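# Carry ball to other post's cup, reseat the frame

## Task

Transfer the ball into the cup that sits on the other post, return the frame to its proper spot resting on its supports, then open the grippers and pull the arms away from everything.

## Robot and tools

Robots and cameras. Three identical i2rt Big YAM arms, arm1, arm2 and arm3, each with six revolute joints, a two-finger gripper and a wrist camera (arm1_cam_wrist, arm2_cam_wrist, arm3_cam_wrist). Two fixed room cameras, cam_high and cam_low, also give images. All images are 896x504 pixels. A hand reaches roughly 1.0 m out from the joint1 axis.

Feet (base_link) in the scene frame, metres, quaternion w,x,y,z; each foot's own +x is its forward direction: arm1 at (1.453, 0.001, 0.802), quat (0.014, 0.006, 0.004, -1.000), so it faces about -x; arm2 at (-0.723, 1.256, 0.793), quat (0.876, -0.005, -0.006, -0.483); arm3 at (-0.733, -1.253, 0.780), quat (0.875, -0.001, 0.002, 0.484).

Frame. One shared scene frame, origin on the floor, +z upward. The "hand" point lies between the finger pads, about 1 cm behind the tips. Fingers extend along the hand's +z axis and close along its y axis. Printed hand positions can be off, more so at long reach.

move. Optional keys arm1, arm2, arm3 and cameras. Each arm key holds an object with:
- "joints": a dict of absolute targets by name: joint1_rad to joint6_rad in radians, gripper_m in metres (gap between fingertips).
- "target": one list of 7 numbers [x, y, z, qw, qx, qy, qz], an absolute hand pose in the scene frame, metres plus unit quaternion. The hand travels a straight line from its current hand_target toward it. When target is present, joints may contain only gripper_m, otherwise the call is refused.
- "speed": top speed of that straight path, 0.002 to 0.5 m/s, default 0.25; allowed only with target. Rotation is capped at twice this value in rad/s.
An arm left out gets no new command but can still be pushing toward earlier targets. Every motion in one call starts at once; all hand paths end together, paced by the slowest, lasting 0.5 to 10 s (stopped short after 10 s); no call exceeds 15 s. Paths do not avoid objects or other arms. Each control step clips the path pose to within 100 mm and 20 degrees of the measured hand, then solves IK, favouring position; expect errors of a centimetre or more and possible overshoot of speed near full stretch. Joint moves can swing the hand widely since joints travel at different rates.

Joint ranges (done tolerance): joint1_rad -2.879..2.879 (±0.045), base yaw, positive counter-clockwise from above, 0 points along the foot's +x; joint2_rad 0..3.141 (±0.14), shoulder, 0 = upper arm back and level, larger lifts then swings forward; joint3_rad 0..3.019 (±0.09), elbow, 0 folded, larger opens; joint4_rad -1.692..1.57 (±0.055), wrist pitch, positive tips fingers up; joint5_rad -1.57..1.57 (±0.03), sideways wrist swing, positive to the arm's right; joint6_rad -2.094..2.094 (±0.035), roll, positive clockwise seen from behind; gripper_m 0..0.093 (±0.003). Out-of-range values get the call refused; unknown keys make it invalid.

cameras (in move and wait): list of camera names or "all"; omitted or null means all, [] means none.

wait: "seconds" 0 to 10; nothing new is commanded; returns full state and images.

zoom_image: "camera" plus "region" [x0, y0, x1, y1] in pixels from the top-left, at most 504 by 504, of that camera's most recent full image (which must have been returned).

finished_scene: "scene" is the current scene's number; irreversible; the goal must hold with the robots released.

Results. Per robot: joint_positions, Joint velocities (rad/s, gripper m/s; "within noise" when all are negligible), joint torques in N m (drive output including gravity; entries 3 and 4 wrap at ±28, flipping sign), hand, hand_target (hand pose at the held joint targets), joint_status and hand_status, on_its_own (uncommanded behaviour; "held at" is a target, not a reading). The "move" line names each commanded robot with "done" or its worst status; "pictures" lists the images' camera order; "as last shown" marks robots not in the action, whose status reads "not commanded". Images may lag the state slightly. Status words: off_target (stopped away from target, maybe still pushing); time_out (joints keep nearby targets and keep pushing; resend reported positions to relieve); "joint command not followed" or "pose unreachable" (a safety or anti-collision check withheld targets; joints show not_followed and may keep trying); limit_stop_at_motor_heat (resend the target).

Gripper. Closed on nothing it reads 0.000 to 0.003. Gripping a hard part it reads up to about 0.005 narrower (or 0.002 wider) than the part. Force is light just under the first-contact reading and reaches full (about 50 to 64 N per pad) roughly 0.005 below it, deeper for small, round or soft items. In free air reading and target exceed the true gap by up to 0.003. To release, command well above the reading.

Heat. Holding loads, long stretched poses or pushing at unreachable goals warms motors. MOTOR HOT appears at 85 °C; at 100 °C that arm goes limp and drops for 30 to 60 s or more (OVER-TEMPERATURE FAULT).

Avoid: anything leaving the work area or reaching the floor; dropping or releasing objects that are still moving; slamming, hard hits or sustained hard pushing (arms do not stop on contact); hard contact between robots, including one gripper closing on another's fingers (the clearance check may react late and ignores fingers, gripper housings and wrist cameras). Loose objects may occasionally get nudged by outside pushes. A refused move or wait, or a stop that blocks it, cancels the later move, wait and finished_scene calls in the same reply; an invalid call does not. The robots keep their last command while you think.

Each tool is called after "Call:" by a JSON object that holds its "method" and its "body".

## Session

Call:
{"method": "move", "body": {}}

Call:
{"method": "zoom_image", "body": {"camera": "cam_high", "region": [380, 230, 520, 350]}}

Call:
{"method": "zoom_image", "body": {"camera": "cam_low", "region": [320, 200, 560, 440]}}

Scene clock: 0.00 s.
Joint torques (N m): no reading
Motor temperatures (°C): arm1=[30 28 29 24 25 25 24] | arm2=[25 29 27 26 23 21 27] | arm3=[27 27 25 27 23 25 24]
Heat: arm1: hottest joint1_rad 30 °C; arm2: hottest joint2_rad 29 °C; arm3: hottest joint1_rad 27 °C.
Joint velocities: within noise
arm1.joint_positions: joint1_rad=-0.430 joint2_rad=+0.456 joint3_rad=+1.451 joint4_rad=-1.496 joint5_rad=+0.008 joint6_rad=-0.169 gripper_m=+0.09396
arm1.joint_status: not commanded
arm1.hand: x=+1.3223 y=+0.0502 z=+1.3611 quat_wxyz=(+0.151, -0.856, +0.099, +0.484) (m; scene frame)
arm1.hand_target: x=+1.3243 y=+0.0492 z=+1.3709 quat_wxyz=(+0.154, -0.850, +0.098, +0.494) (m; scene frame)
arm1.hand_status: not commanded
arm2.joint_positions: joint1_rad=-0.159 joint2_rad=+0.563 joint3_rad=+1.339 joint4_rad=-1.223 joint5_rad=+0.179 joint6_rad=+0.060 gripper_m=+0.09396
arm2.joint_status: not commanded
arm2.hand: x=-0.6649 y=+1.0411 z=+1.3495 quat_wxyz=(-0.418, -0.522, -0.658, +0.347) (m; scene frame)
arm2.hand_target: x=-0.6663 y=+1.0445 z=+1.3603 quat_wxyz=(-0.427, -0.519, -0.652, +0.352) (m; scene frame)
arm2.hand_status: not commanded
arm3.joint_positions: joint1_rad=+0.085 joint2_rad=+0.453 joint3_rad=+1.334 joint4_rad=-1.235 joint5_rad=+0.195 joint6_rad=+0.111 gripper_m=+0.09396
arm3.joint_status: not commanded
arm3.hand: x=-0.6184 y=-1.1050 z=+1.3466 quat_wxyz=(-0.512, +0.337, -0.747, -0.257) (m; scene frame)
arm3.hand_target: x=-0.6203 y=-1.1087 z=+1.3586 quat_wxyz=(-0.521, +0.333, -0.740, -0.264) (m; scene frame)
arm3.hand_status: not commanded
pictures: arm1_cam_wrist, arm2_cam_wrist, arm3_cam_wrist, cam_high, cam_low
camera_calibration:
arm1_cam_wrist: T_world_to_cam=[[0.328646, 0.927293, 0.179216, -0.727029], [0.883572, -0.234848, -0.40515, -0.602697], [-0.333605, 0.291502, -0.896513, 1.77148], [0, 0, 0, 1]] pos_world=[1.36243, 0.0162388, 1.47426]
arm2_cam_wrist: T_world_to_cam=[[-0.977649, -0.209434, 0.0184212, -0.45841], [-0.189655, 0.840709, -0.507188, -0.309064], [0.0907357, -0.499346, -0.861638, 1.86683], [0, 0, 0, 1]] pos_world=[-0.676167, 1.09602, 1.46022]
arm3_cam_wrist: T_world_to_cam=[[0.770835, -0.636201, -0.0325708, -0.182713], [-0.544462, -0.631415, -0.552156, -0.28753], [0.330717, 0.443355, -0.833104, 1.94245], [0, 0, 0, 1]] pos_world=[-0.658109, -1.15899, 1.45355]

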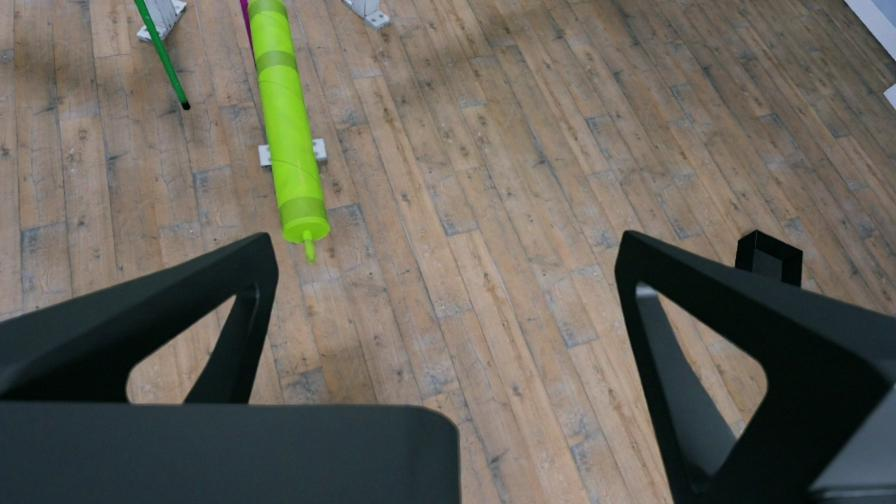

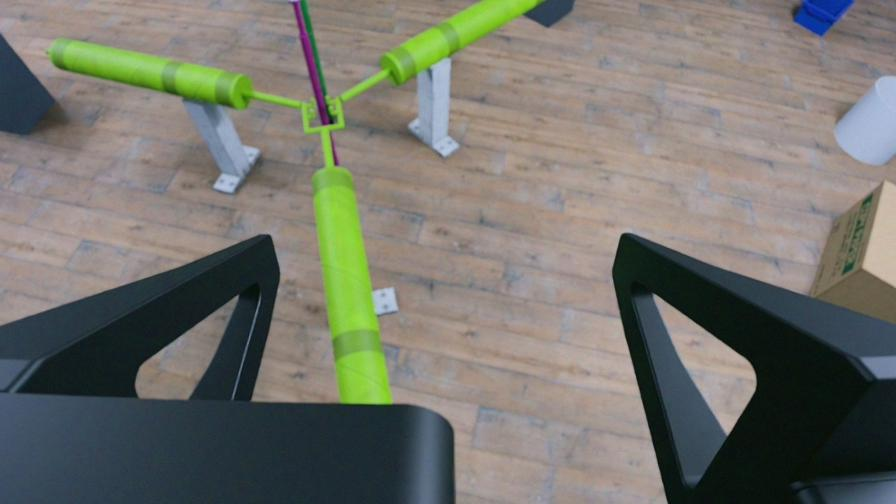

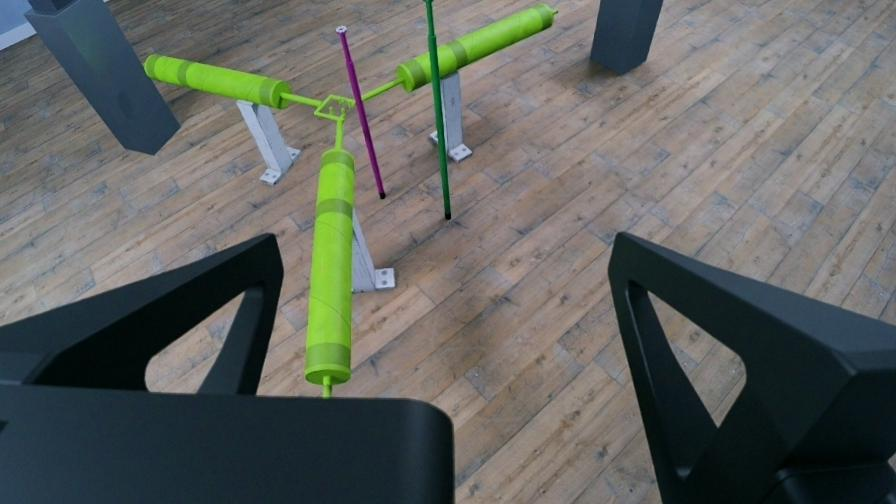

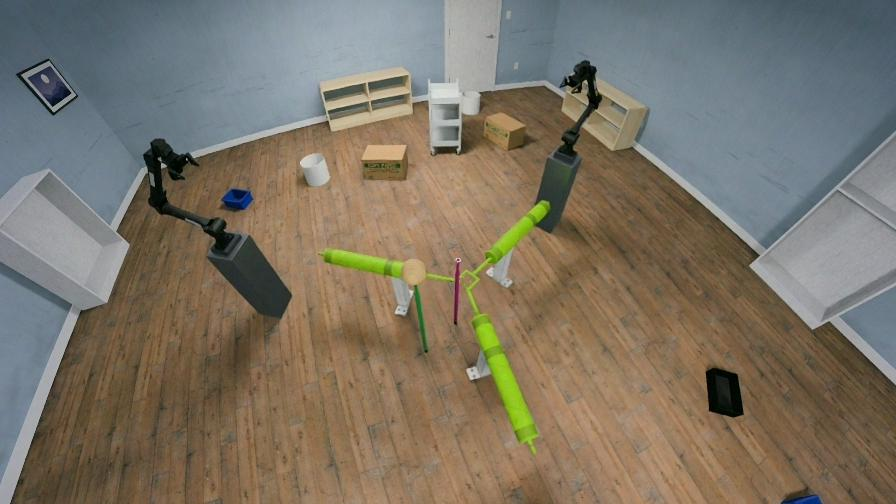

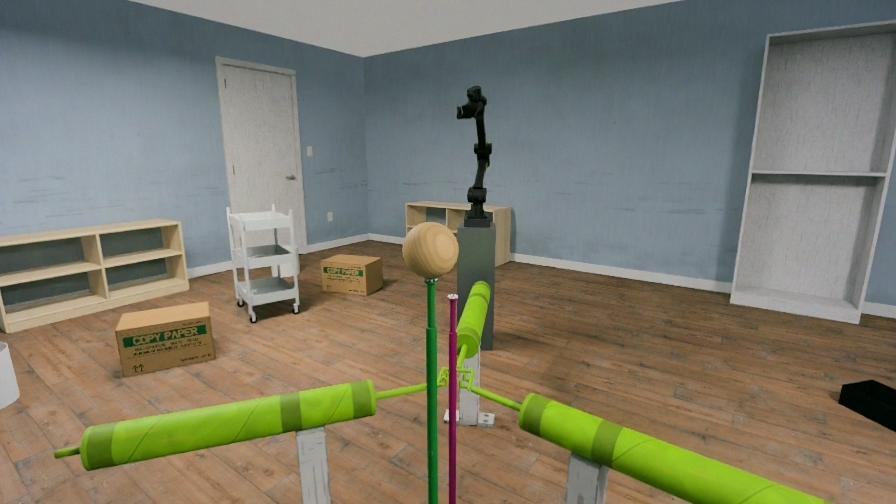

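Scaled by 3.600 from the camera's 896x504 image, which has a finer 1280x720 frame.

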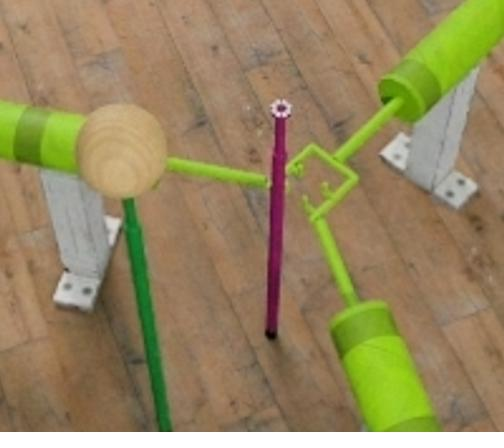

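Scaled by 2.100 from the camera's 896x504 image, which has a finer 1280x720 frame.

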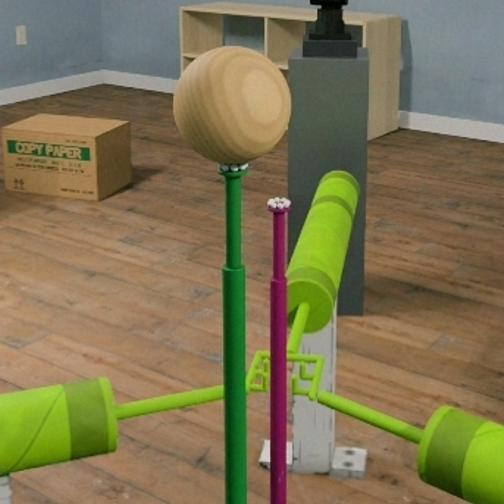

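Call:
{"method": "move", "body": {"arm1": {"target":[0.88,0.048,0.55,0,0.9992,-0.0393,0],"speed":0.4}, "arm2": {"target":[-0.541,1.025,0.54,0,0.5336,0.8457,0],"speed":0.4}, "arm3": {"target":[-0.69,-0.723,0.54,0,-0.4656,0.885,0],"speed":0.4}, "cameras": ["arm1_cam_wrist","arm2_cam_wrist","arm3_cam_wrist"]}}

Scene clock: 23.47 s.
Joint torques (N m): arm1=[-2.14 -20.89 6.45 0.01 -0.12 0.05] | arm2=[2.02 -11.22 0.03 0.43 -0.18 -0.08] | arm3=[-0.85 -15.15 6.93 0.08 0.01 -0.04]
Motor temperatures (°C): arm1=[30 28 33 24 25 25 24] | arm2=[25 29 32 26 23 21 26] | arm3=[27 28 30 27 23 25 24]
Heat: arm1: hottest joint3_rad 33 °C; arm2: hottest joint3_rad 32 °C; arm3: hottest joint3_rad 30 °C.
move: arm1 off_target; arm2 done; arm3 done
Joint velocities: within noise
arm1.joint_positions: joint1_rad=-0.095 joint2_rad=+2.466 joint3_rad=+1.461 joint4_rad=-0.580 joint5_rad=-0.006 joint6_rad=+0.013 gripper_m=+0.09396
arm1.joint_status: not commanded
arm1.hand: x=+0.8958 y=+0.0399 z=+0.5416 quat_wxyz=(+0.002, -0.999, +0.040, -0.013) (m; scene frame)
arm1.hand_target: x=+0.8804 y=+0.0481 z=+0.5503 quat_wxyz=(+0.000, -0.999, +0.039, +0.000) (m; scene frame)
arm1.hand_status: off_target (0.020 m and 1.5 deg from the pose sent, 0.924 m and 61.5 deg at the start; pose on its path clipped on 25 of 108 steps)
arm2.joint_positions: joint1_rad=+0.097 joint2_rad=+2.268 joint3_rad=+0.640 joint4_rad=+0.050 joint5_rad=-0.003 joint6_rad=+0.231 gripper_m=+0.09396
arm2.joint_status: not commanded
arm2.hand: x=-0.5419 y=+1.0206 z=+0.5477 quat_wxyz=(-0.004, -0.540, -0.841, +0.002) (m; scene frame)
arm2.hand_target: x=-0.5411 y=+1.0251 z=+0.5403 quat_wxyz=(+0.000, -0.534, -0.846, +0.000) (m; scene frame)
arm2.hand_status: done (0.009 m and 1.0 deg from the pose sent, 0.819 m and 66.8 deg at the start; pose on its path clipped on 26 of 108 steps)
arm3.joint_positions: joint1_rad=+0.487 joint2_rad=+2.370 joint3_rad=+1.301 joint4_rad=-0.501 joint5_rad=+0.005 joint6_rad=+0.527 gripper_m=+0.09396
arm3.joint_status: not commanded
arm3.hand: x=-0.6949 y=-0.7308 z=+0.5430 quat_wxyz=(+0.000, +0.467, -0.884, +0.001) (m; scene frame)
arm3.hand_target: x=-0.6899 y=-0.7232 z=+0.5402 quat_wxyz=(+0.000, +0.465, -0.885, +0.000) (m; scene frame)
arm3.hand_status: done (0.010 m and 0.3 deg from the pose sent, 0.895 m and 70.2 deg at the start; pose on its path clipped on 19 of 108 steps)
pictures: arm1_cam_wrist, arm2_cam_wrist, arm3_cam_wrist
camera_calibration:
arm1_cam_wrist: T_world_to_cam=[[0.0717504, 0.997094, 0.0255982, -0.119845], [0.787563, -0.0723836, 0.611969, -1.03163], [0.612043, -0.0237488, -0.790468, 0.00547456], [0, 0, 0, 1]] pos_world=[0.817718, 0.0449544, 0.638718]
arm2_cam_wrist: T_world_to_cam=[[-0.910875, -0.412661, 0.00411162, -0.0761991], [-0.336722, 0.74894, 0.570707, -1.25153], [-0.238588, 0.518458, -0.821144, -0.0848439], [0, 0, 0, 1]] pos_world=[-0.511069, 0.949865, 0.644901]
arm3_cam_wrist: T_world_to_cam=[[0.829715, -0.558187, -0.000634544, 0.168805], [-0.449018, -0.668115, 0.5933, -1.11907], [-0.331597, -0.491985, -0.804981, -0.0267553], [0, 0, 0, 1]] pos_world=[-0.651416, -0.666608, 0.642516]

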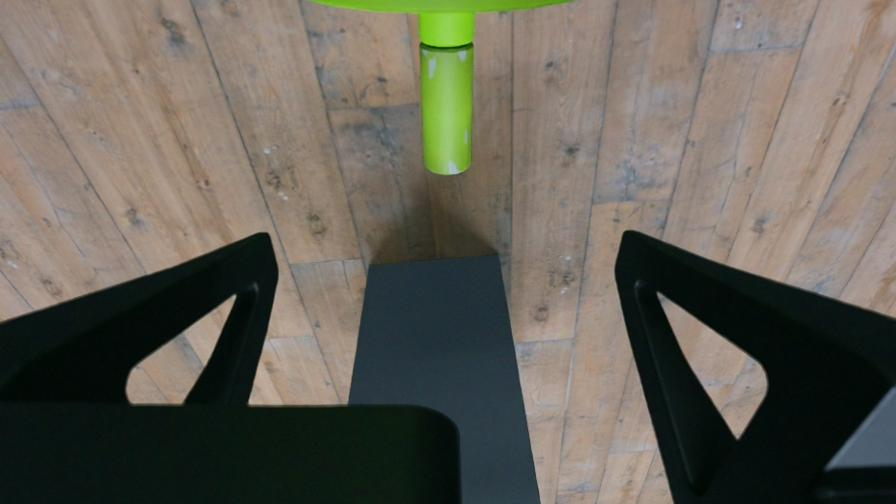

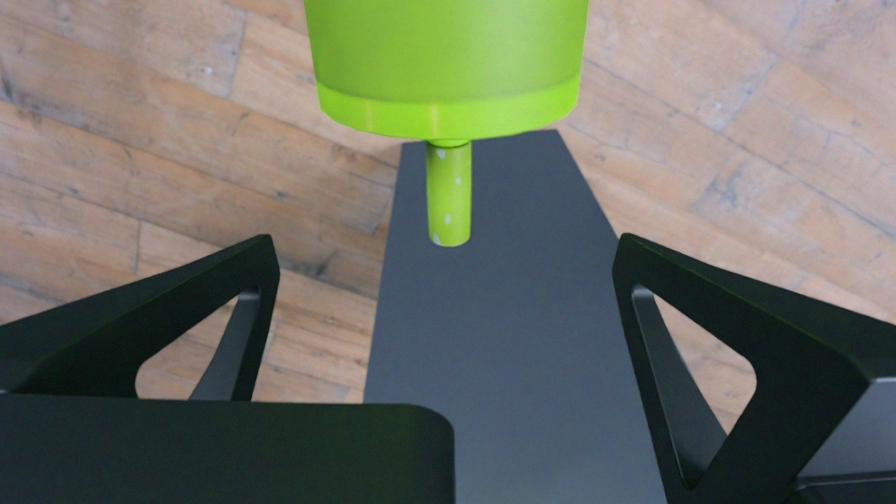

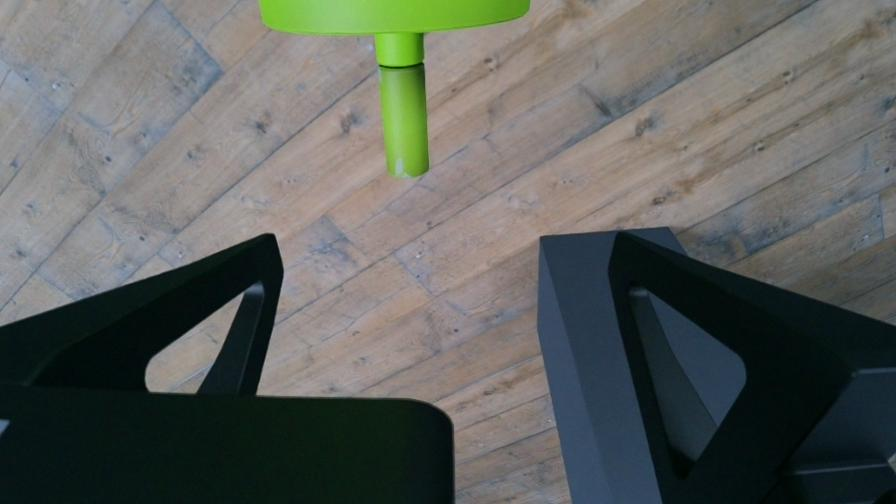

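Call:
{"method": "move", "body": {"arm1": {"target":[0.871,0.050,0.461,0,0.9992,-0.0393,0]}, "arm2": {"target":[-0.555,1.047,0.440,0,0.5336,0.8457,0]}, "arm3": {"target":[-0.704,-0.710,0.438,0,-0.4656,0.885,0]}, "cameras": []}}

Call:
{"method": "move", "body": {"arm1": {"joints":{"gripper_m":0.005}}, "arm2": {"joints":{"gripper_m":0.005}}, "arm3": {"joints":{"gripper_m":0.005}}, "cameras": ["arm1_cam_wrist","arm2_cam_wrist","arm3_cam_wrist"]}}

Scene clock: 36.00 s.
Joint torques (N m): arm1=[-2.14 -22.48 5.56 0.49 -0.11 0.05] | arm2=[2.08 -12.04 -1.89 0.42 -0.18 0.04] | arm3=[-0.26 -16.56 5.78 0.69 0.03 0.13]
Motor temperatures (°C): arm1=[30 31 33 24 25 25 24] | arm2=[25 30 31 26 23 21 26] | arm3=[27 29 30 27 23 25 24]
Heat: arm1: hottest joint3_rad 33 °C; arm2: hottest joint3_rad 31 °C; arm3: hottest joint3_rad 30 °C.
move: arm1 off_target; arm2 done; arm3 off_target
Joint velocities: within noise
arm1.joint_positions: joint1_rad=-0.096 joint2_rad=+2.687 joint3_rad=+1.609 joint4_rad=-0.527 joint5_rad=-0.006 joint6_rad=+0.012 gripper_m=+0.09396
arm1.joint_status: not commanded
arm1.hand: x=+0.8934 y=+0.0411 z=+0.4495 quat_wxyz=(+0.001, -0.999, +0.039, -0.022) (m; scene frame)
arm1.hand_target: x=+0.8715 y=+0.0501 z=+0.4616 quat_wxyz=(+0.000, -0.999, +0.039, +0.000) (m; scene frame)
arm1.hand_status: off_target (0.027 m and 2.6 deg from the pose sent, 0.085 m and 1.5 deg at the start)
arm2.joint_positions: joint1_rad=+0.109 joint2_rad=+2.625 joint3_rad=+0.746 joint4_rad=+0.294 joint5_rad=-0.003 joint6_rad=+0.231 gripper_m=+0.09396
arm2.joint_status: not commanded
arm2.hand: x=-0.5562 y=+1.0435 z=+0.4460 quat_wxyz=(+0.000, -0.535, -0.845, +0.001) (m; scene frame)
arm2.hand_target: x=-0.5551 y=+1.0470 z=+0.4402 quat_wxyz=(+0.000, -0.534, -0.846, +0.000) (m; scene frame)
arm2.hand_status: done (0.007 m and 0.3 deg from the pose sent, 0.112 m and 1.1 deg at the start)
arm3.joint_positions: joint1_rad=+0.498 joint2_rad=+2.628 joint3_rad=+1.470 joint4_rad=-0.431 joint5_rad=+0.004 joint6_rad=+0.539 gripper_m=+0.09396
arm3.joint_status: not commanded
arm3.hand: x=-0.7004 y=-0.7221 z=+0.4391 quat_wxyz=(+0.005, +0.467, -0.884, +0.010) (m; scene frame)
arm3.hand_target: x=-0.7041 y=-0.7102 z=+0.4382 quat_wxyz=(+0.000, +0.466, -0.885, +0.000) (m; scene frame)
arm3.hand_status: off_target (0.013 m and 1.3 deg from the pose sent, 0.107 m and 0.3 deg at the start)
pictures: none
No camera images: "cameras" was empty.

Scene clock: 36.77 s.
Joint torques (N m): arm1=[-1.85 -21.95 5.75 0.55 -0.08 0.07] | arm2=[2.02 -12.04 -1.89 0.4 -0.3 0.04] | arm3=[0.15 -16.62 5.65 0.62 0.21 0.12]
Motor temperatures (°C): arm1=[30 31 33 24 25 25 24] | arm2=[25 30 31 26 23 21 26] | arm3=[27 29 30 27 23 25 24]
Heat: arm1: hottest joint3_rad 33 °C; arm2: hottest joint3_rad 31 °C; arm3: hottest joint3_rad 30 °C.
move: arm1 off_target; arm2 off_target; arm3 off_target
Joint velocities: within noise
arm1.joint_positions: joint1_rad=-0.099 joint2_rad=+2.687 joint3_rad=+1.609 joint4_rad=-0.528 joint5_rad=-0.007 joint6_rad=+0.009 gripper_m=+0.01831
arm1.joint_status: gripper_m off_target (ended at +0.01835, target +0.00500)
arm1.hand: x=+0.8936 y=+0.0429 z=+0.4495 quat_wxyz=(+0.001, -0.999, +0.040, -0.022) (m; scene frame)
arm1.hand_target: x=+0.8715 y=+0.0502 z=+0.4616 quat_wxyz=(+0.000, -0.999, +0.039, +0.000) (m; scene frame)
arm1.hand_status: not commanded
arm2.joint_positions: joint1_rad=+0.109 joint2_rad=+2.625 joint3_rad=+0.746 joint4_rad=+0.294 joint5_rad=+0.000 joint6_rad=+0.231 gripper_m=+0.01768
arm2.joint_status: gripper_m off_target (ended at +0.01772, target +0.00500)
arm2.hand: x=-0.5566 y=+1.0430 z=+0.4460 quat_wxyz=(+0.000, -0.535, -0.845, +0.003) (m; scene frame)
arm2.hand_target: x=-0.5551 y=+1.0469 z=+0.4402 quat_wxyz=(+0.000, -0.534, -0.846, +0.000) (m; scene frame)
arm2.hand_status: not commanded
arm3.joint_positions: joint1_rad=+0.504 joint2_rad=+2.628 joint3_rad=+1.471 joint4_rad=-0.429 joint5_rad=+0.000 joint6_rad=+0.539 gripper_m=+0.01728
arm3.joint_status: gripper_m off_target (ended at +0.01732, target +0.00500)
arm3.hand: x=-0.7041 y=-0.7205 z=+0.4393 quat_wxyz=(+0.006, +0.469, -0.883, +0.007) (m; scene frame)
arm3.hand_target: x=-0.7041 y=-0.7104 z=+0.4382 quat_wxyz=(+0.000, +0.466, -0.885, +0.000) (m; scene frame)
arm3.hand_status: not commanded
pictures: arm1_cam_wrist, arm2_cam_wrist, arm3_cam_wrist
camera_calibration:
arm1_cam_wrist: T_world_to_cam=[[0.0719539, 0.997107, 0.024485, -0.120007], [0.775568, -0.071369, 0.627217, -0.96946], [0.62715, -0.0261409, -0.77846, -0.0846166], [0, 0, 0, 1]] pos_world=[0.813584, 0.0482584, 0.54513]
arm2_cam_wrist: T_world_to_cam=[[-0.905908, -0.423383, 0.00883635, -0.0680411], [-0.341615, 0.742963, 0.575591, -1.2139], [-0.25026, 0.518414, -0.81769, -0.191528], [0, 0, 0, 1]] pos_world=[-0.524256, 0.972364, 0.542698]
arm3_cam_wrist: T_world_to_cam=[[0.832303, -0.554308, 0.00373461, 0.184737], [-0.442352, -0.660108, 0.607109, -1.05049], [-0.334061, -0.506951, -0.79461, -0.125318], [0, 0, 0, 1]] pos_world=[-0.660308, -0.654566, 0.537493]

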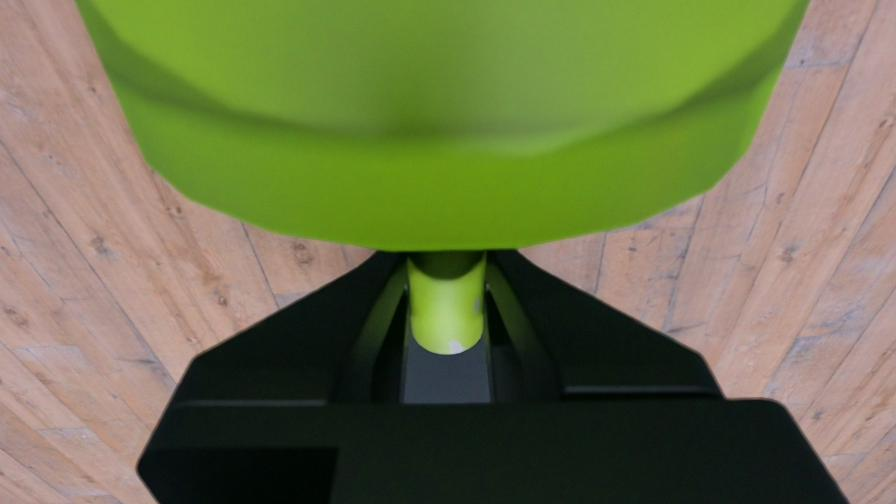

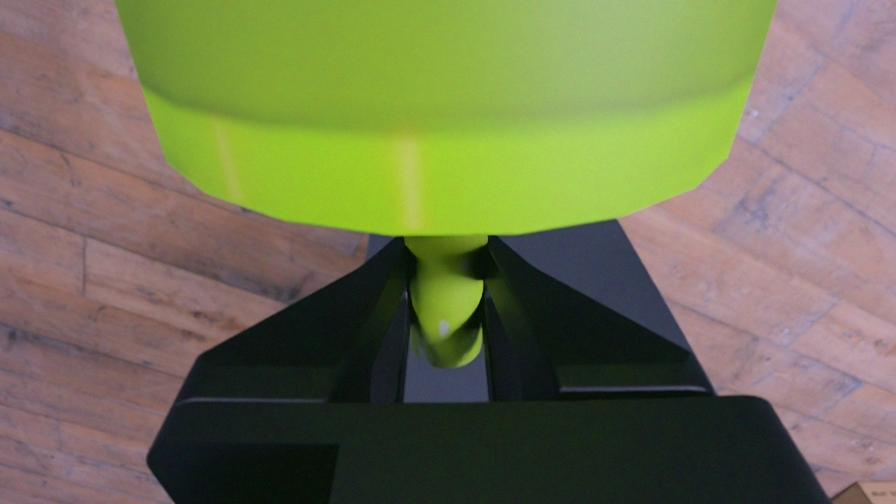

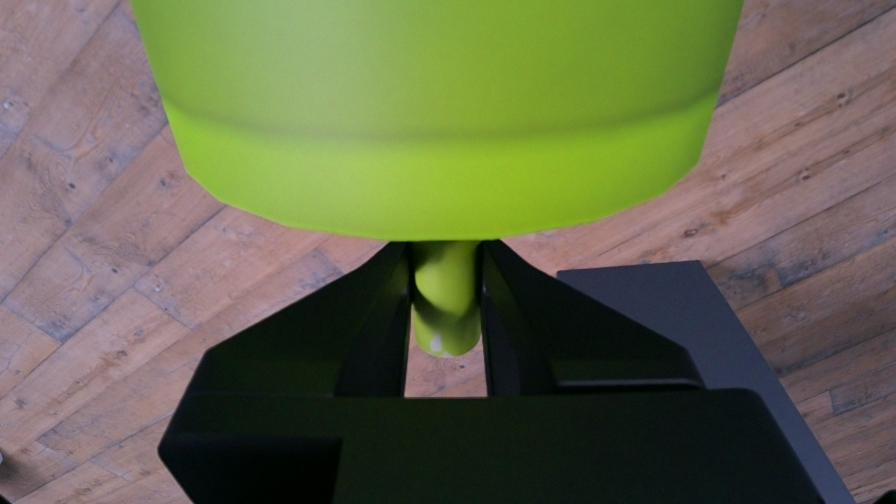

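Call:
{"method": "move", "body": {"arm1": {"target":[0.872,0.050,0.868,0,0.9992,-0.0393,0],"speed":0.22}, "arm2": {"target":[-0.555,1.047,0.842,0,0.5336,0.8457,0],"speed":0.22}, "arm3": {"target":[-0.702,-0.712,0.852,0,-0.4656,0.885,0],"speed":0.22}, "cameras": []}}

Call:
{"method": "move", "body": {"arm1": {"target":[1.044,-0.302,0.862,0,0.9992,-0.0393,0],"speed":0.2}, "arm2": {"target":[-0.382,0.695,0.862,0,0.5336,0.8457,0],"speed":0.2}, "arm3": {"target":[-0.530,-1.064,0.842,0,-0.4656,0.885,0],"speed":0.2}, "cameras": ["cam_high","cam_low"]}}

Call:
{"method": "zoom_image", "body": {"camera": "cam_low", "region": [320, 180, 560, 380]}}

Call:
{"method": "zoom_image", "body": {"camera": "cam_high", "region": [350, 220, 490, 340]}}

Scene clock: 64.60 s.
Joint torques (N m): arm1=[-1.9 -21.07 12.42 -0.44 -0.03 0.09] | arm2=[1.44 -8.64 8.35 -1.43 -0.61 -0.03] | arm3=[-0.09 -17.38 11 -1.61 0.33 0.11]
Motor temperatures (°C): arm1=[30 37 33 24 25 25 25] | arm2=[25 32 29 26 23 21 28] | arm3=[27 32 29 27 23 25 26]
Heat: arm1: hottest joint2_rad 37 °C; arm2: hottest joint2_rad 32 °C; arm3: hottest joint2_rad 32 °C.
move: arm1 off_target; arm2 off_target; arm3 off_target
Joint velocities: within noise
arm1.joint_positions: joint1_rad=-0.106 joint2_rad=+1.974 joint3_rad=+1.496 joint4_rad=-1.167 joint5_rad=-0.008 joint6_rad=+0.001 gripper_m=+0.01832
arm1.joint_status: not commanded
arm1.hand: x=+0.9000 y=+0.0423 z=+0.8274 quat_wxyz=(-0.001, -0.998, +0.039, -0.042) (m; scene frame)
arm1.hand_target: x=+0.8746 y=+0.0498 z=+0.8684 quat_wxyz=(+0.000, -0.999, +0.039, +0.000) (m; scene frame)
arm1.hand_status: off_target (0.050 m and 4.8 deg from the pose sent, 0.419 m and 2.6 deg at the start)
arm2.joint_positions: joint1_rad=+0.108 joint2_rad=+1.256 joint3_rad=+0.590 joint4_rad=-0.928 joint5_rad=+0.009 joint6_rad=+0.231 gripper_m=+0.01768
arm2.joint_status: not commanded
arm2.hand: x=-0.5611 y=+1.0489 z=+0.8270 quat_wxyz=(+0.006, -0.536, -0.844, +0.005) (m; scene frame)
arm2.hand_target: x=-0.5551 y=+1.0469 z=+0.8414 quat_wxyz=(+0.000, -0.533, -0.846, +0.000) (m; scene frame)
arm2.hand_status: off_target (0.016 m and 0.9 deg from the pose sent, 0.396 m and 0.4 deg at the start)
arm3.joint_positions: joint1_rad=+0.504 joint2_rad=+1.886 joint3_rad=+1.397 joint4_rad=-1.093 joint5_rad=-0.002 joint6_rad=+0.538 gripper_m=+0.01729
arm3.joint_status: not commanded
arm3.hand: x=-0.7034 y=-0.7159 z=+0.8220 quat_wxyz=(+0.006, +0.470, -0.883, +0.005) (m; scene frame)
arm3.hand_target: x=-0.7020 y=-0.7124 z=+0.8514 quat_wxyz=(+0.000, +0.466, -0.885, -0.001) (m; scene frame)
arm3.hand_status: off_target (0.030 m and 1.0 deg from the pose sent, 0.413 m and 1.2 deg at the start)
pictures: none
No camera images: "cameras" was empty.

Scene clock: 67.57 s.
Joint torques (N m): arm1=[-1.38 -17.73 10.82 0.21 0.95 0.25] | arm2=[2.67 -21.77 12.49 -0.76 -0.63 0.07] | arm3=[-1.85 -7.88 8.64 -0.54 0.38 -0.07]
Motor temperatures (°C): arm1=[30 36 33 24 25 25 25] | arm2=[25 32 30 26 23 21 28] | arm3=[27 32 30 27 23 25 26]
Heat: arm1: hottest joint2_rad 36 °C; arm2: hottest joint2_rad 32 °C; arm3: hottest joint2_rad 32 °C.
move: arm1 off_target; arm2 off_target; arm3 off_target
Joint velocities: within noise
arm1.joint_positions: joint1_rad=+0.616 joint2_rad=+1.797 joint3_rad=+1.243 joint4_rad=-1.082 joint5_rad=-0.025 joint6_rad=+0.711 gripper_m=+0.01832
arm1.joint_status: not commanded
arm1.hand: x=+1.0694 y=-0.2923 z=+0.8330 quat_wxyz=(+0.015, -0.999, +0.034, -0.038) (m; scene frame)
arm1.hand_target: x=+1.0454 y=-0.3010 z=+0.8625 quat_wxyz=(+0.000, -0.999, +0.040, +0.000) (m; scene frame)
arm1.hand_status: off_target (0.040 m and 4.8 deg from the pose sent, 0.375 m and 4.8 deg at the start)
arm2.joint_positions: joint1_rad=-0.034 joint2_rad=+2.150 joint3_rad=+1.835 joint4_rad=-1.297 joint5_rad=+0.010 joint6_rad=+0.093 gripper_m=+0.01768
arm2.joint_status: not commanded
arm2.hand: x=-0.4030 y=+0.7042 z=+0.8496 quat_wxyz=(+0.014, -0.537, -0.843, +0.000) (m; scene frame)
arm2.hand_target: x=-0.3826 y=+0.6962 z=+0.8623 quat_wxyz=(-0.001, -0.533, -0.846, +0.000) (m; scene frame)
arm2.hand_status: off_target (0.026 m and 1.7 deg from the pose sent, 0.398 m and 0.9 deg at the start)
arm3.joint_positions: joint1_rad=-0.239 joint2_rad=+1.239 joint3_rad=+0.649 joint4_rad=-0.992 joint5_rad=-0.008 joint6_rad=-0.209 gripper_m=+0.01729
arm3.joint_status: not commanded
arm3.hand: x=-0.5352 y=-1.0589 z=+0.8305 quat_wxyz=(+0.009, +0.471, -0.882, -0.002) (m; scene frame)
arm3.hand_target: x=-0.5301 y=-1.0637 z=+0.8414 quat_wxyz=(+0.000, +0.466, -0.885, +0.000) (m; scene frame)
arm3.hand_status: off_target (0.014 m and 1.3 deg from the pose sent, 0.389 m and 1.0 deg at the start)
pictures: cam_high, cam_low

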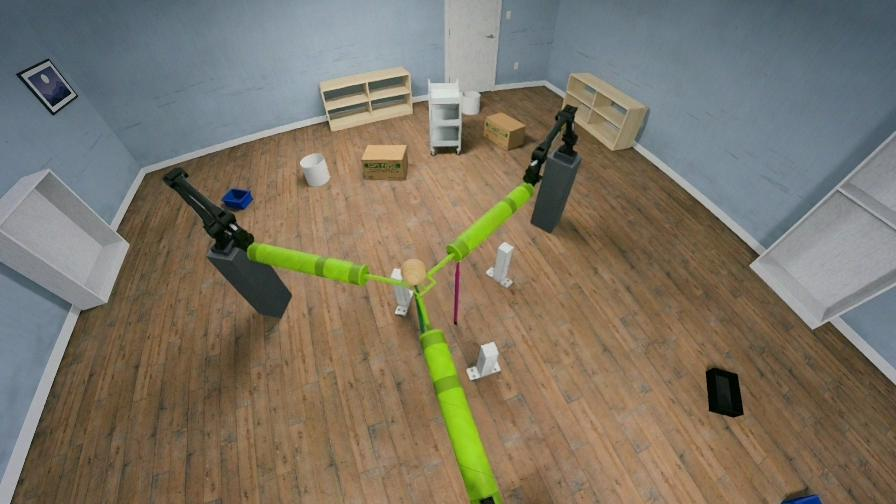

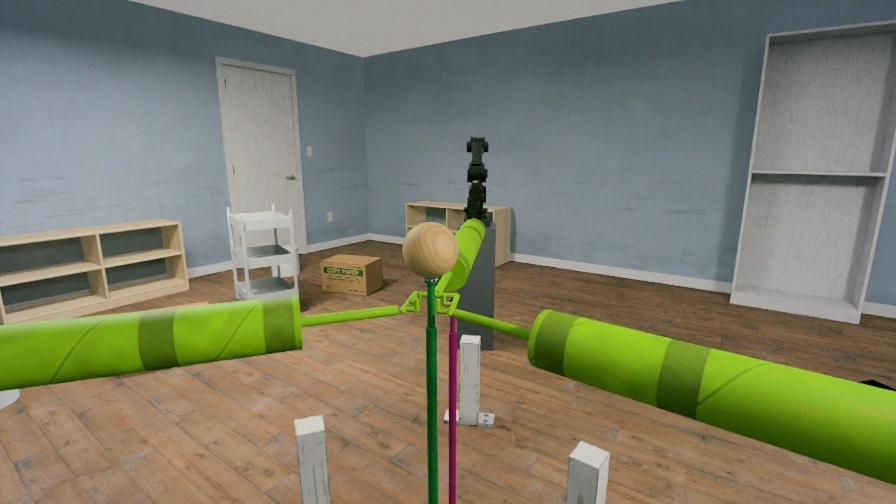

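Scaled by 2.100 from the camera's 896x504 image, which has a finer 1280x720 frame.

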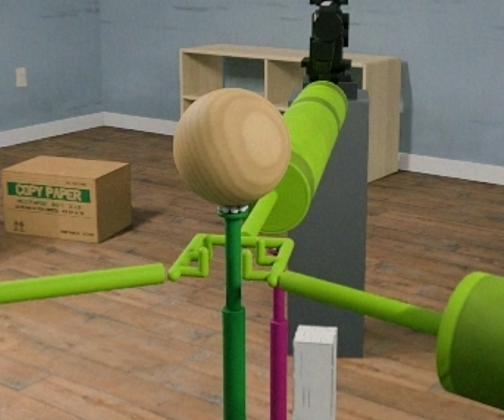

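Scaled by 3.600 from the camera's 896x504 image, which has a finer 1280x720 frame.

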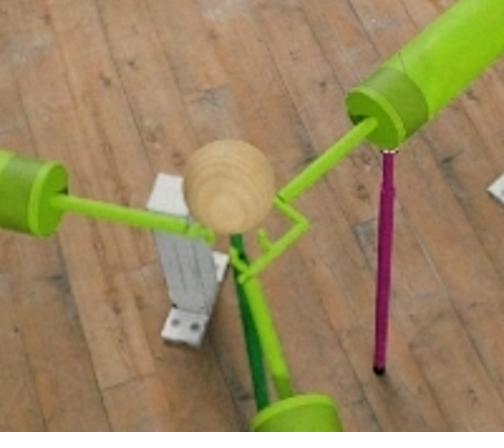

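Call:
{"method": "move", "body": {"arm1": {"target":[1.044,-0.302,0.962,0,0.9992,-0.0393,0],"speed":0.1}, "arm2": {"target":[-0.382,0.695,0.950,0,0.5336,0.8457,0],"speed":0.1}, "arm3": {"target":[-0.530,-1.064,0.945,0,-0.4656,0.885,0],"speed":0.1}, "cameras": ["cam_high","cam_low"]}}

Call:
{"method": "zoom_image", "body": {"camera": "cam_low", "region": [320, 160, 560, 360]}}

Scene clock: 79.53 s.
Joint torques (N m): arm1=[-1.38 -19.08 13.11 -0.96 0.96 0.25] | arm2=[3.55 -25.58 13.07 -0.9 -0.75 0.11] | arm3=[-1.79 -7.3 13.3 -1.62 0.25 -0.03]
Motor temperatures (°C): arm1=[30 35 37 24 26 24 26] | arm2=[25 33 33 26 23 21 28] | arm3=[27 31 32 27 23 25 26]
Heat: arm1: hottest joint3_rad 37 °C; arm2: hottest joint2_rad 33 °C; arm3: hottest joint3_rad 32 °C.
move: arm1 off_target; arm2 off_target; arm3 off_target
Joint velocities: within noise
arm1.joint_positions: joint1_rad=+0.617 joint2_rad=+1.721 joint3_rad=+1.372 joint4_rad=-1.296 joint5_rad=-0.025 joint6_rad=+0.711 gripper_m=+0.01833
arm1.joint_status: not commanded
arm1.hand: x=+1.0655 y=-0.2961 z=+0.9136 quat_wxyz=(+0.018, -0.998, +0.033, -0.043) (m; scene frame)
arm1.hand_target: x=+1.0464 y=-0.3005 z=+0.9615 quat_wxyz=(+0.000, -0.999, +0.040, +0.000) (m; scene frame)
arm1.hand_status: off_target (0.053 m and 5.4 deg from the pose sent, 0.132 m and 4.8 deg at the start)
arm2.joint_positions: joint1_rad=-0.045 joint2_rad=+2.150 joint3_rad=+1.983 joint4_rad=-1.495 joint5_rad=+0.012 joint6_rad=+0.087 gripper_m=+0.01768
arm2.joint_status: not commanded
arm2.hand: x=-0.4094 y=+0.7002 z=+0.9053 quat_wxyz=(+0.037, -0.539, -0.841, -0.011) (m; scene frame)
arm2.hand_target: x=-0.3838 y=+0.6977 z=+0.9499 quat_wxyz=(-0.001, -0.533, -0.846, +0.000) (m; scene frame)
arm2.hand_status: off_target (0.053 m and 4.5 deg from the pose sent, 0.103 m and 1.7 deg at the start)
arm3.joint_positions: joint1_rad=-0.239 joint2_rad=+1.112 joint3_rad=+0.799 joint4_rad=-1.288 joint5_rad=-0.005 joint6_rad=-0.211 gripper_m=+0.01729
arm3.joint_status: not commanded
arm3.hand: x=-0.5391 y=-1.0635 z=+0.9150 quat_wxyz=(+0.018, +0.472, -0.881, +0.003) (m; scene frame)
arm3.hand_target: x=-0.5307 y=-1.0641 z=+0.9435 quat_wxyz=(+0.000, +0.466, -0.885, +0.000) (m; scene frame)
arm3.hand_status: off_target (0.031 m and 2.2 deg from the pose sent, 0.115 m and 1.3 deg at the start)
pictures: cam_high, cam_low

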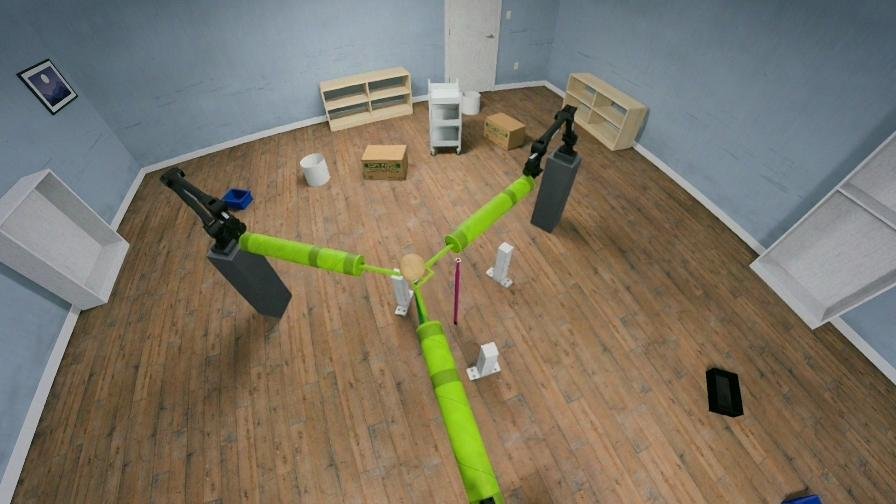

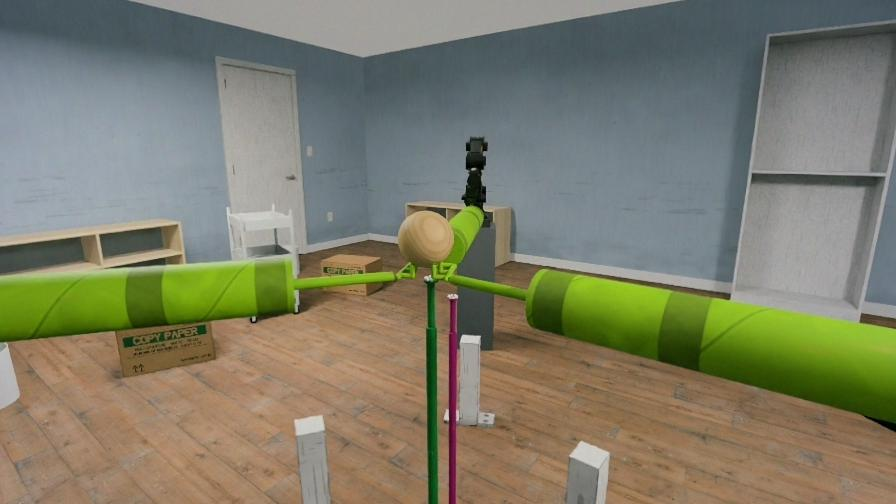

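Scaled by 2.100 from the camera's 896x504 image, which has a finer 1280x720 frame.

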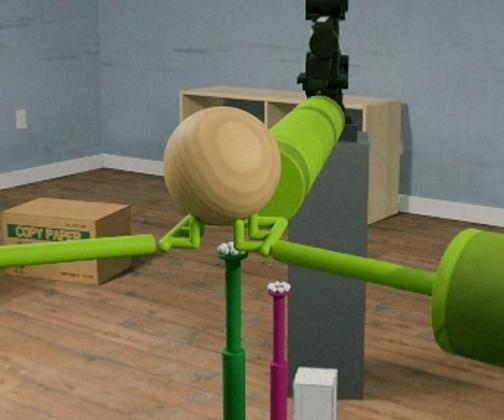

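Call:
{"method": "move", "body": {"arm1": {"target":[0.935,-0.039,0.977,0,0.9992,-0.0393,0],"speed":0.15}, "arm2": {"target":[-0.502,0.953,0.945,0,0.5336,0.8457,0],"speed":0.15}, "arm3": {"target":[-0.638,-0.806,0.957,0,-0.4656,0.885,0],"speed":0.15}, "cameras": ["cam_high","cam_low"]}}

Call:
{"method": "zoom_image", "body": {"camera": "cam_low", "region": [320, 160, 560, 360]}}

Call:
{"method": "zoom_image", "body": {"camera": "cam_high", "region": [390, 200, 530, 320]}}

Scene clock: 94.67 s.
Joint torques (N m): arm1=[-2.43 -17.49 14.06 -0.29 0.05 0.09] | arm2=[3.49 -14.74 7.5 -0.13 -0.45 0.23] | arm3=[0.56 -11.87 13.76 -1.31 0.17 0.27]
Motor temperatures (°C): arm1=[30 35 41 24 27 24 26] | arm2=[25 35 40 26 24 21 29] | arm3=[27 31 36 27 23 25 26]
Heat: arm1: hottest joint3_rad 41 °C; arm2: hottest joint3_rad 40 °C; arm3: hottest joint3_rad 36 °C.
move: arm1 off_target; arm2 off_target; arm3 off_target
Joint velocities: within noise
arm1.joint_positions: joint1_rad=+0.062 joint2_rad=+1.719 joint3_rad=+1.428 joint4_rad=-1.360 joint5_rad=-0.007 joint6_rad=+0.161 gripper_m=+0.01833
arm1.joint_status: not commanded
arm1.hand: x=+0.9622 y=-0.0457 z=+0.9362 quat_wxyz=(+0.006, -0.998, +0.036, -0.046) (m; scene frame)
arm1.hand_target: x=+0.9382 y=-0.0388 z=+0.9772 quat_wxyz=(+0.001, -0.999, +0.039, +0.000) (m; scene frame)
arm1.hand_status: off_target (0.050 m and 5.3 deg from the pose sent, 0.295 m and 5.4 deg at the start)
arm2.joint_positions: joint1_rad=+0.038 joint2_rad=+1.430 joint3_rad=+1.057 joint4_rad=-1.254 joint5_rad=+0.003 joint6_rad=+0.157 gripper_m=+0.01768
arm2.joint_status: not commanded
arm2.hand: x=-0.5113 y=+0.9460 z=+0.9292 quat_wxyz=(+0.020, -0.534, -0.845, -0.005) (m; scene frame)
arm2.hand_target: x=-0.5024 y=+0.9531 z=+0.9445 quat_wxyz=(+0.000, -0.533, -0.846, -0.001) (m; scene frame)
arm2.hand_status: off_target (0.020 m and 2.4 deg from the pose sent, 0.272 m and 4.5 deg at the start)
arm3.joint_positions: joint1_rad=+0.345 joint2_rad=+1.560 joint3_rad=+1.264 joint4_rad=-1.298 joint5_rad=+0.000 joint6_rad=+0.372 gripper_m=+0.01729
arm3.joint_status: not commanded
arm3.hand: x=-0.6377 y=-0.8178 z=+0.9304 quat_wxyz=(+0.010, +0.473, -0.881, +0.010) (m; scene frame)
arm3.hand_target: x=-0.6382 y=-0.8070 z=+0.9567 quat_wxyz=(+0.000, +0.466, -0.885, -0.001) (m; scene frame)
arm3.hand_status: off_target (0.029 m and 1.8 deg from the pose sent, 0.279 m and 2.2 deg at the start)
pictures: cam_high, cam_low

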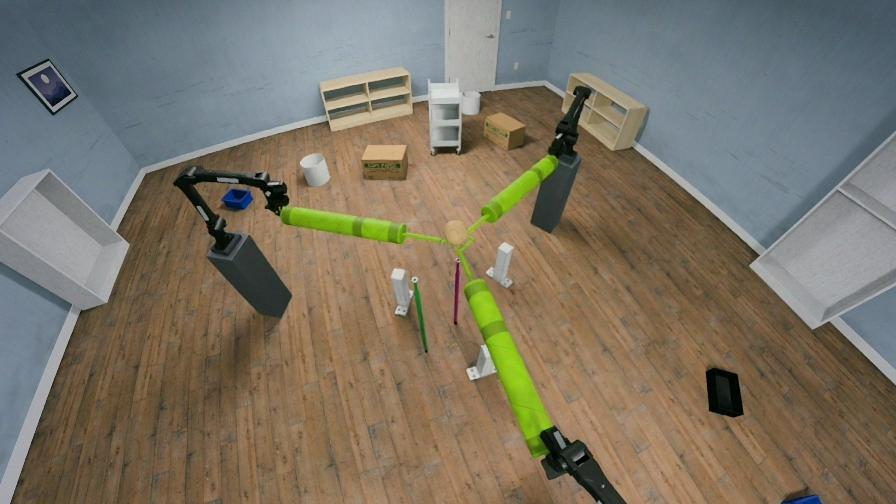

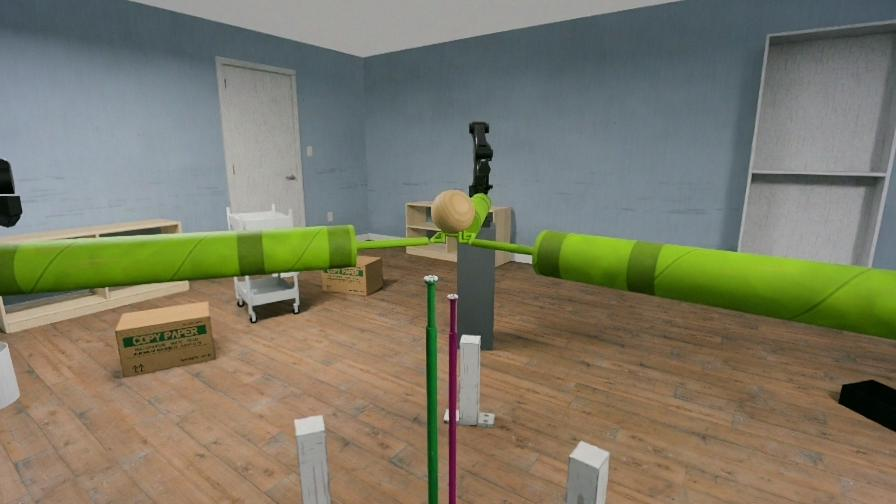

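Scaled by 2.100 from the camera's 896x504 image, which has a finer 1280x720 frame.

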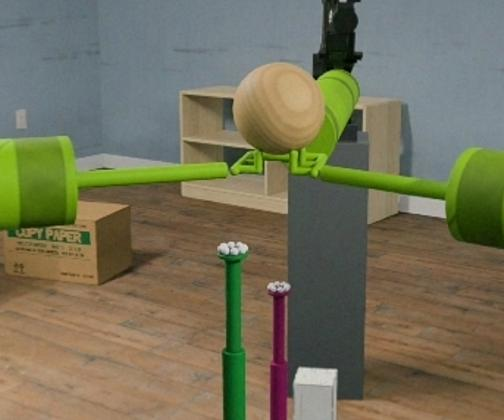

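Scaled by 3.600 from the camera's 896x504 image, which has a finer 1280x720 frame.

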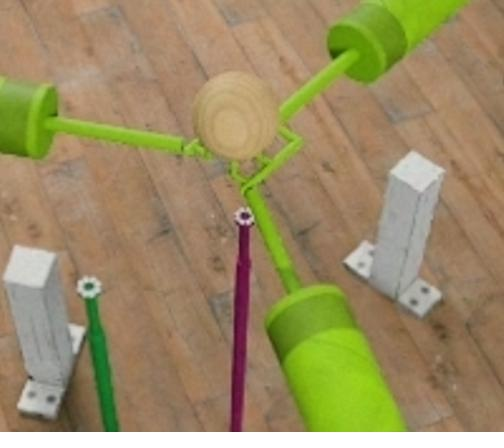

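Call:
{"method": "move", "body": {"arm1": {"target":[0.9225,-0.016,0.838,0,0.9992,-0.0393,0],"speed":0.12}, "arm2": {"target":[-0.5145,0.976,0.814,0,0.5336,0.8457,0],"speed":0.12}, "arm3": {"target":[-0.6505,-0.783,0.826,0,-0.4656,0.885,0],"speed":0.12}, "cameras": ["cam_high","cam_low"]}}

Call:
{"method": "zoom_image", "body": {"camera": "cam_low", "region": [320, 160, 560, 360]}}

Call:
{"method": "zoom_image", "body": {"camera": "cam_high", "region": [390, 200, 530, 320]}}

Scene clock: 110.43 s.
Joint torques (N m): arm1=[-1.85 -19.43 8.65 0.88 -0.11 0.12] | arm2=[2.96 -11.22 5.87 0.38 -0.4 0.18] | arm3=[-0.21 -13.63 9.03 0.36 0.45 0.18]
Motor temperatures (°C): arm1=[29 36 46 24 26 24 26] | arm2=[25 36 38 26 24 22 29] | arm3=[27 30 38 27 23 25 26]
Heat: arm1: hottest joint3_rad 46 °C; arm2: hottest joint3_rad 38 °C; arm3: hottest joint3_rad 38 °C.
move: arm1 off_target; arm2 done; arm3 off_target
Joint velocities: within noise
arm1.joint_positions: joint1_rad=+0.011 joint2_rad=+1.891 joint3_rad=+1.320 joint4_rad=-1.064 joint5_rad=-0.004 joint6_rad=+0.114 gripper_m=+0.01833
arm1.joint_status: not commanded
arm1.hand: x=+0.9419 y=-0.0202 z=+0.8123 quat_wxyz=(+0.005, -0.999, +0.037, -0.038) (m; scene frame)
arm1.hand_target: x=+0.9235 y=-0.0160 z=+0.8383 quat_wxyz=(+0.000, -0.999, +0.039, +0.000) (m; scene frame)
arm1.hand_status: off_target (0.032 m and 4.4 deg from the pose sent, 0.110 m and 5.3 deg at the start)
arm2.joint_positions: joint1_rad=+0.056 joint2_rad=+1.510 joint3_rad=+0.791 joint4_rad=-0.879 joint5_rad=+0.003 joint6_rad=+0.175 gripper_m=+0.01768
arm2.joint_status: not commanded
arm2.hand: x=-0.5228 y=+0.9728 z=+0.8139 quat_wxyz=(+0.007, -0.534, -0.845, +0.001) (m; scene frame)
arm2.hand_target: x=-0.5147 y=+0.9761 z=+0.8141 quat_wxyz=(+0.000, -0.534, -0.846, +0.000) (m; scene frame)
arm2.hand_status: done (0.009 m and 0.8 deg from the pose sent, 0.119 m and 2.4 deg at the start)
arm3.joint_positions: joint1_rad=+0.389 joint2_rad=+1.747 joint3_rad=+1.172 joint4_rad=-1.018 joint5_rad=-0.006 joint6_rad=+0.415 gripper_m=+0.01729
arm3.joint_status: not commanded
arm3.hand: x=-0.6540 y=-0.7897 z=+0.8156 quat_wxyz=(+0.011, +0.473, -0.881, +0.008) (m; scene frame)
arm3.hand_target: x=-0.6506 y=-0.7831 z=+0.8260 quat_wxyz=(+0.000, +0.466, -0.885, +0.000) (m; scene frame)
arm3.hand_status: off_target (0.013 m and 1.8 deg from the pose sent, 0.111 m and 1.8 deg at the start)
pictures: cam_high, cam_low

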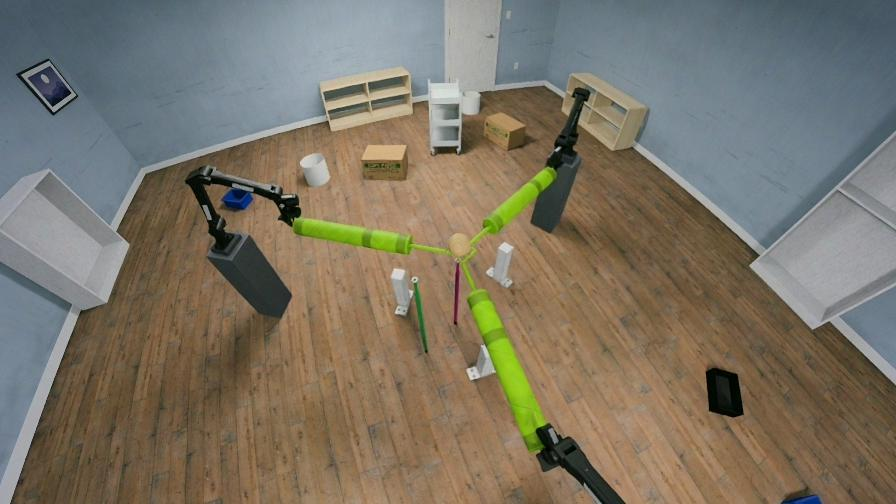

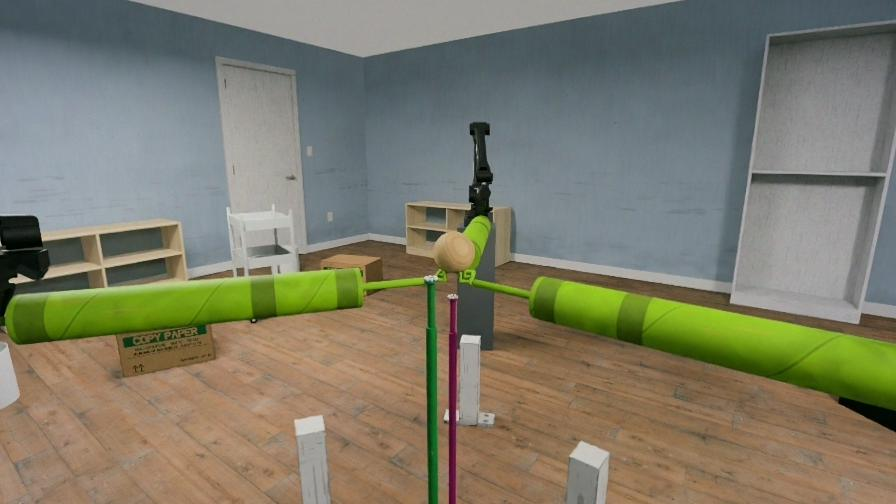

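Scaled by 2.100 from the camera's 896x504 image, which has a finer 1280x720 frame.

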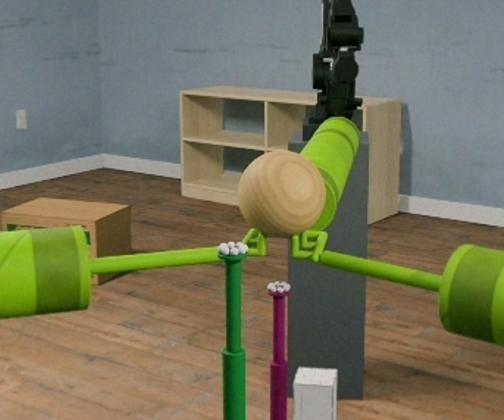

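Scaled by 3.600 from the camera's 896x504 image, which has a finer 1280x720 frame.

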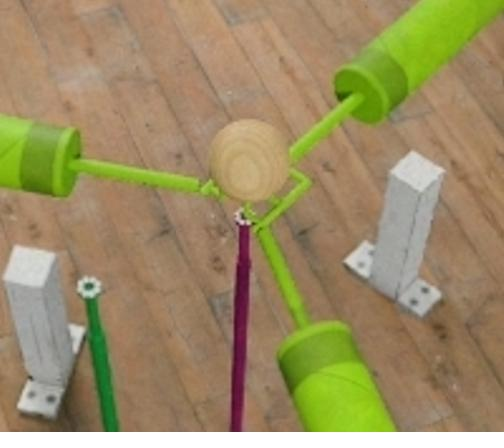

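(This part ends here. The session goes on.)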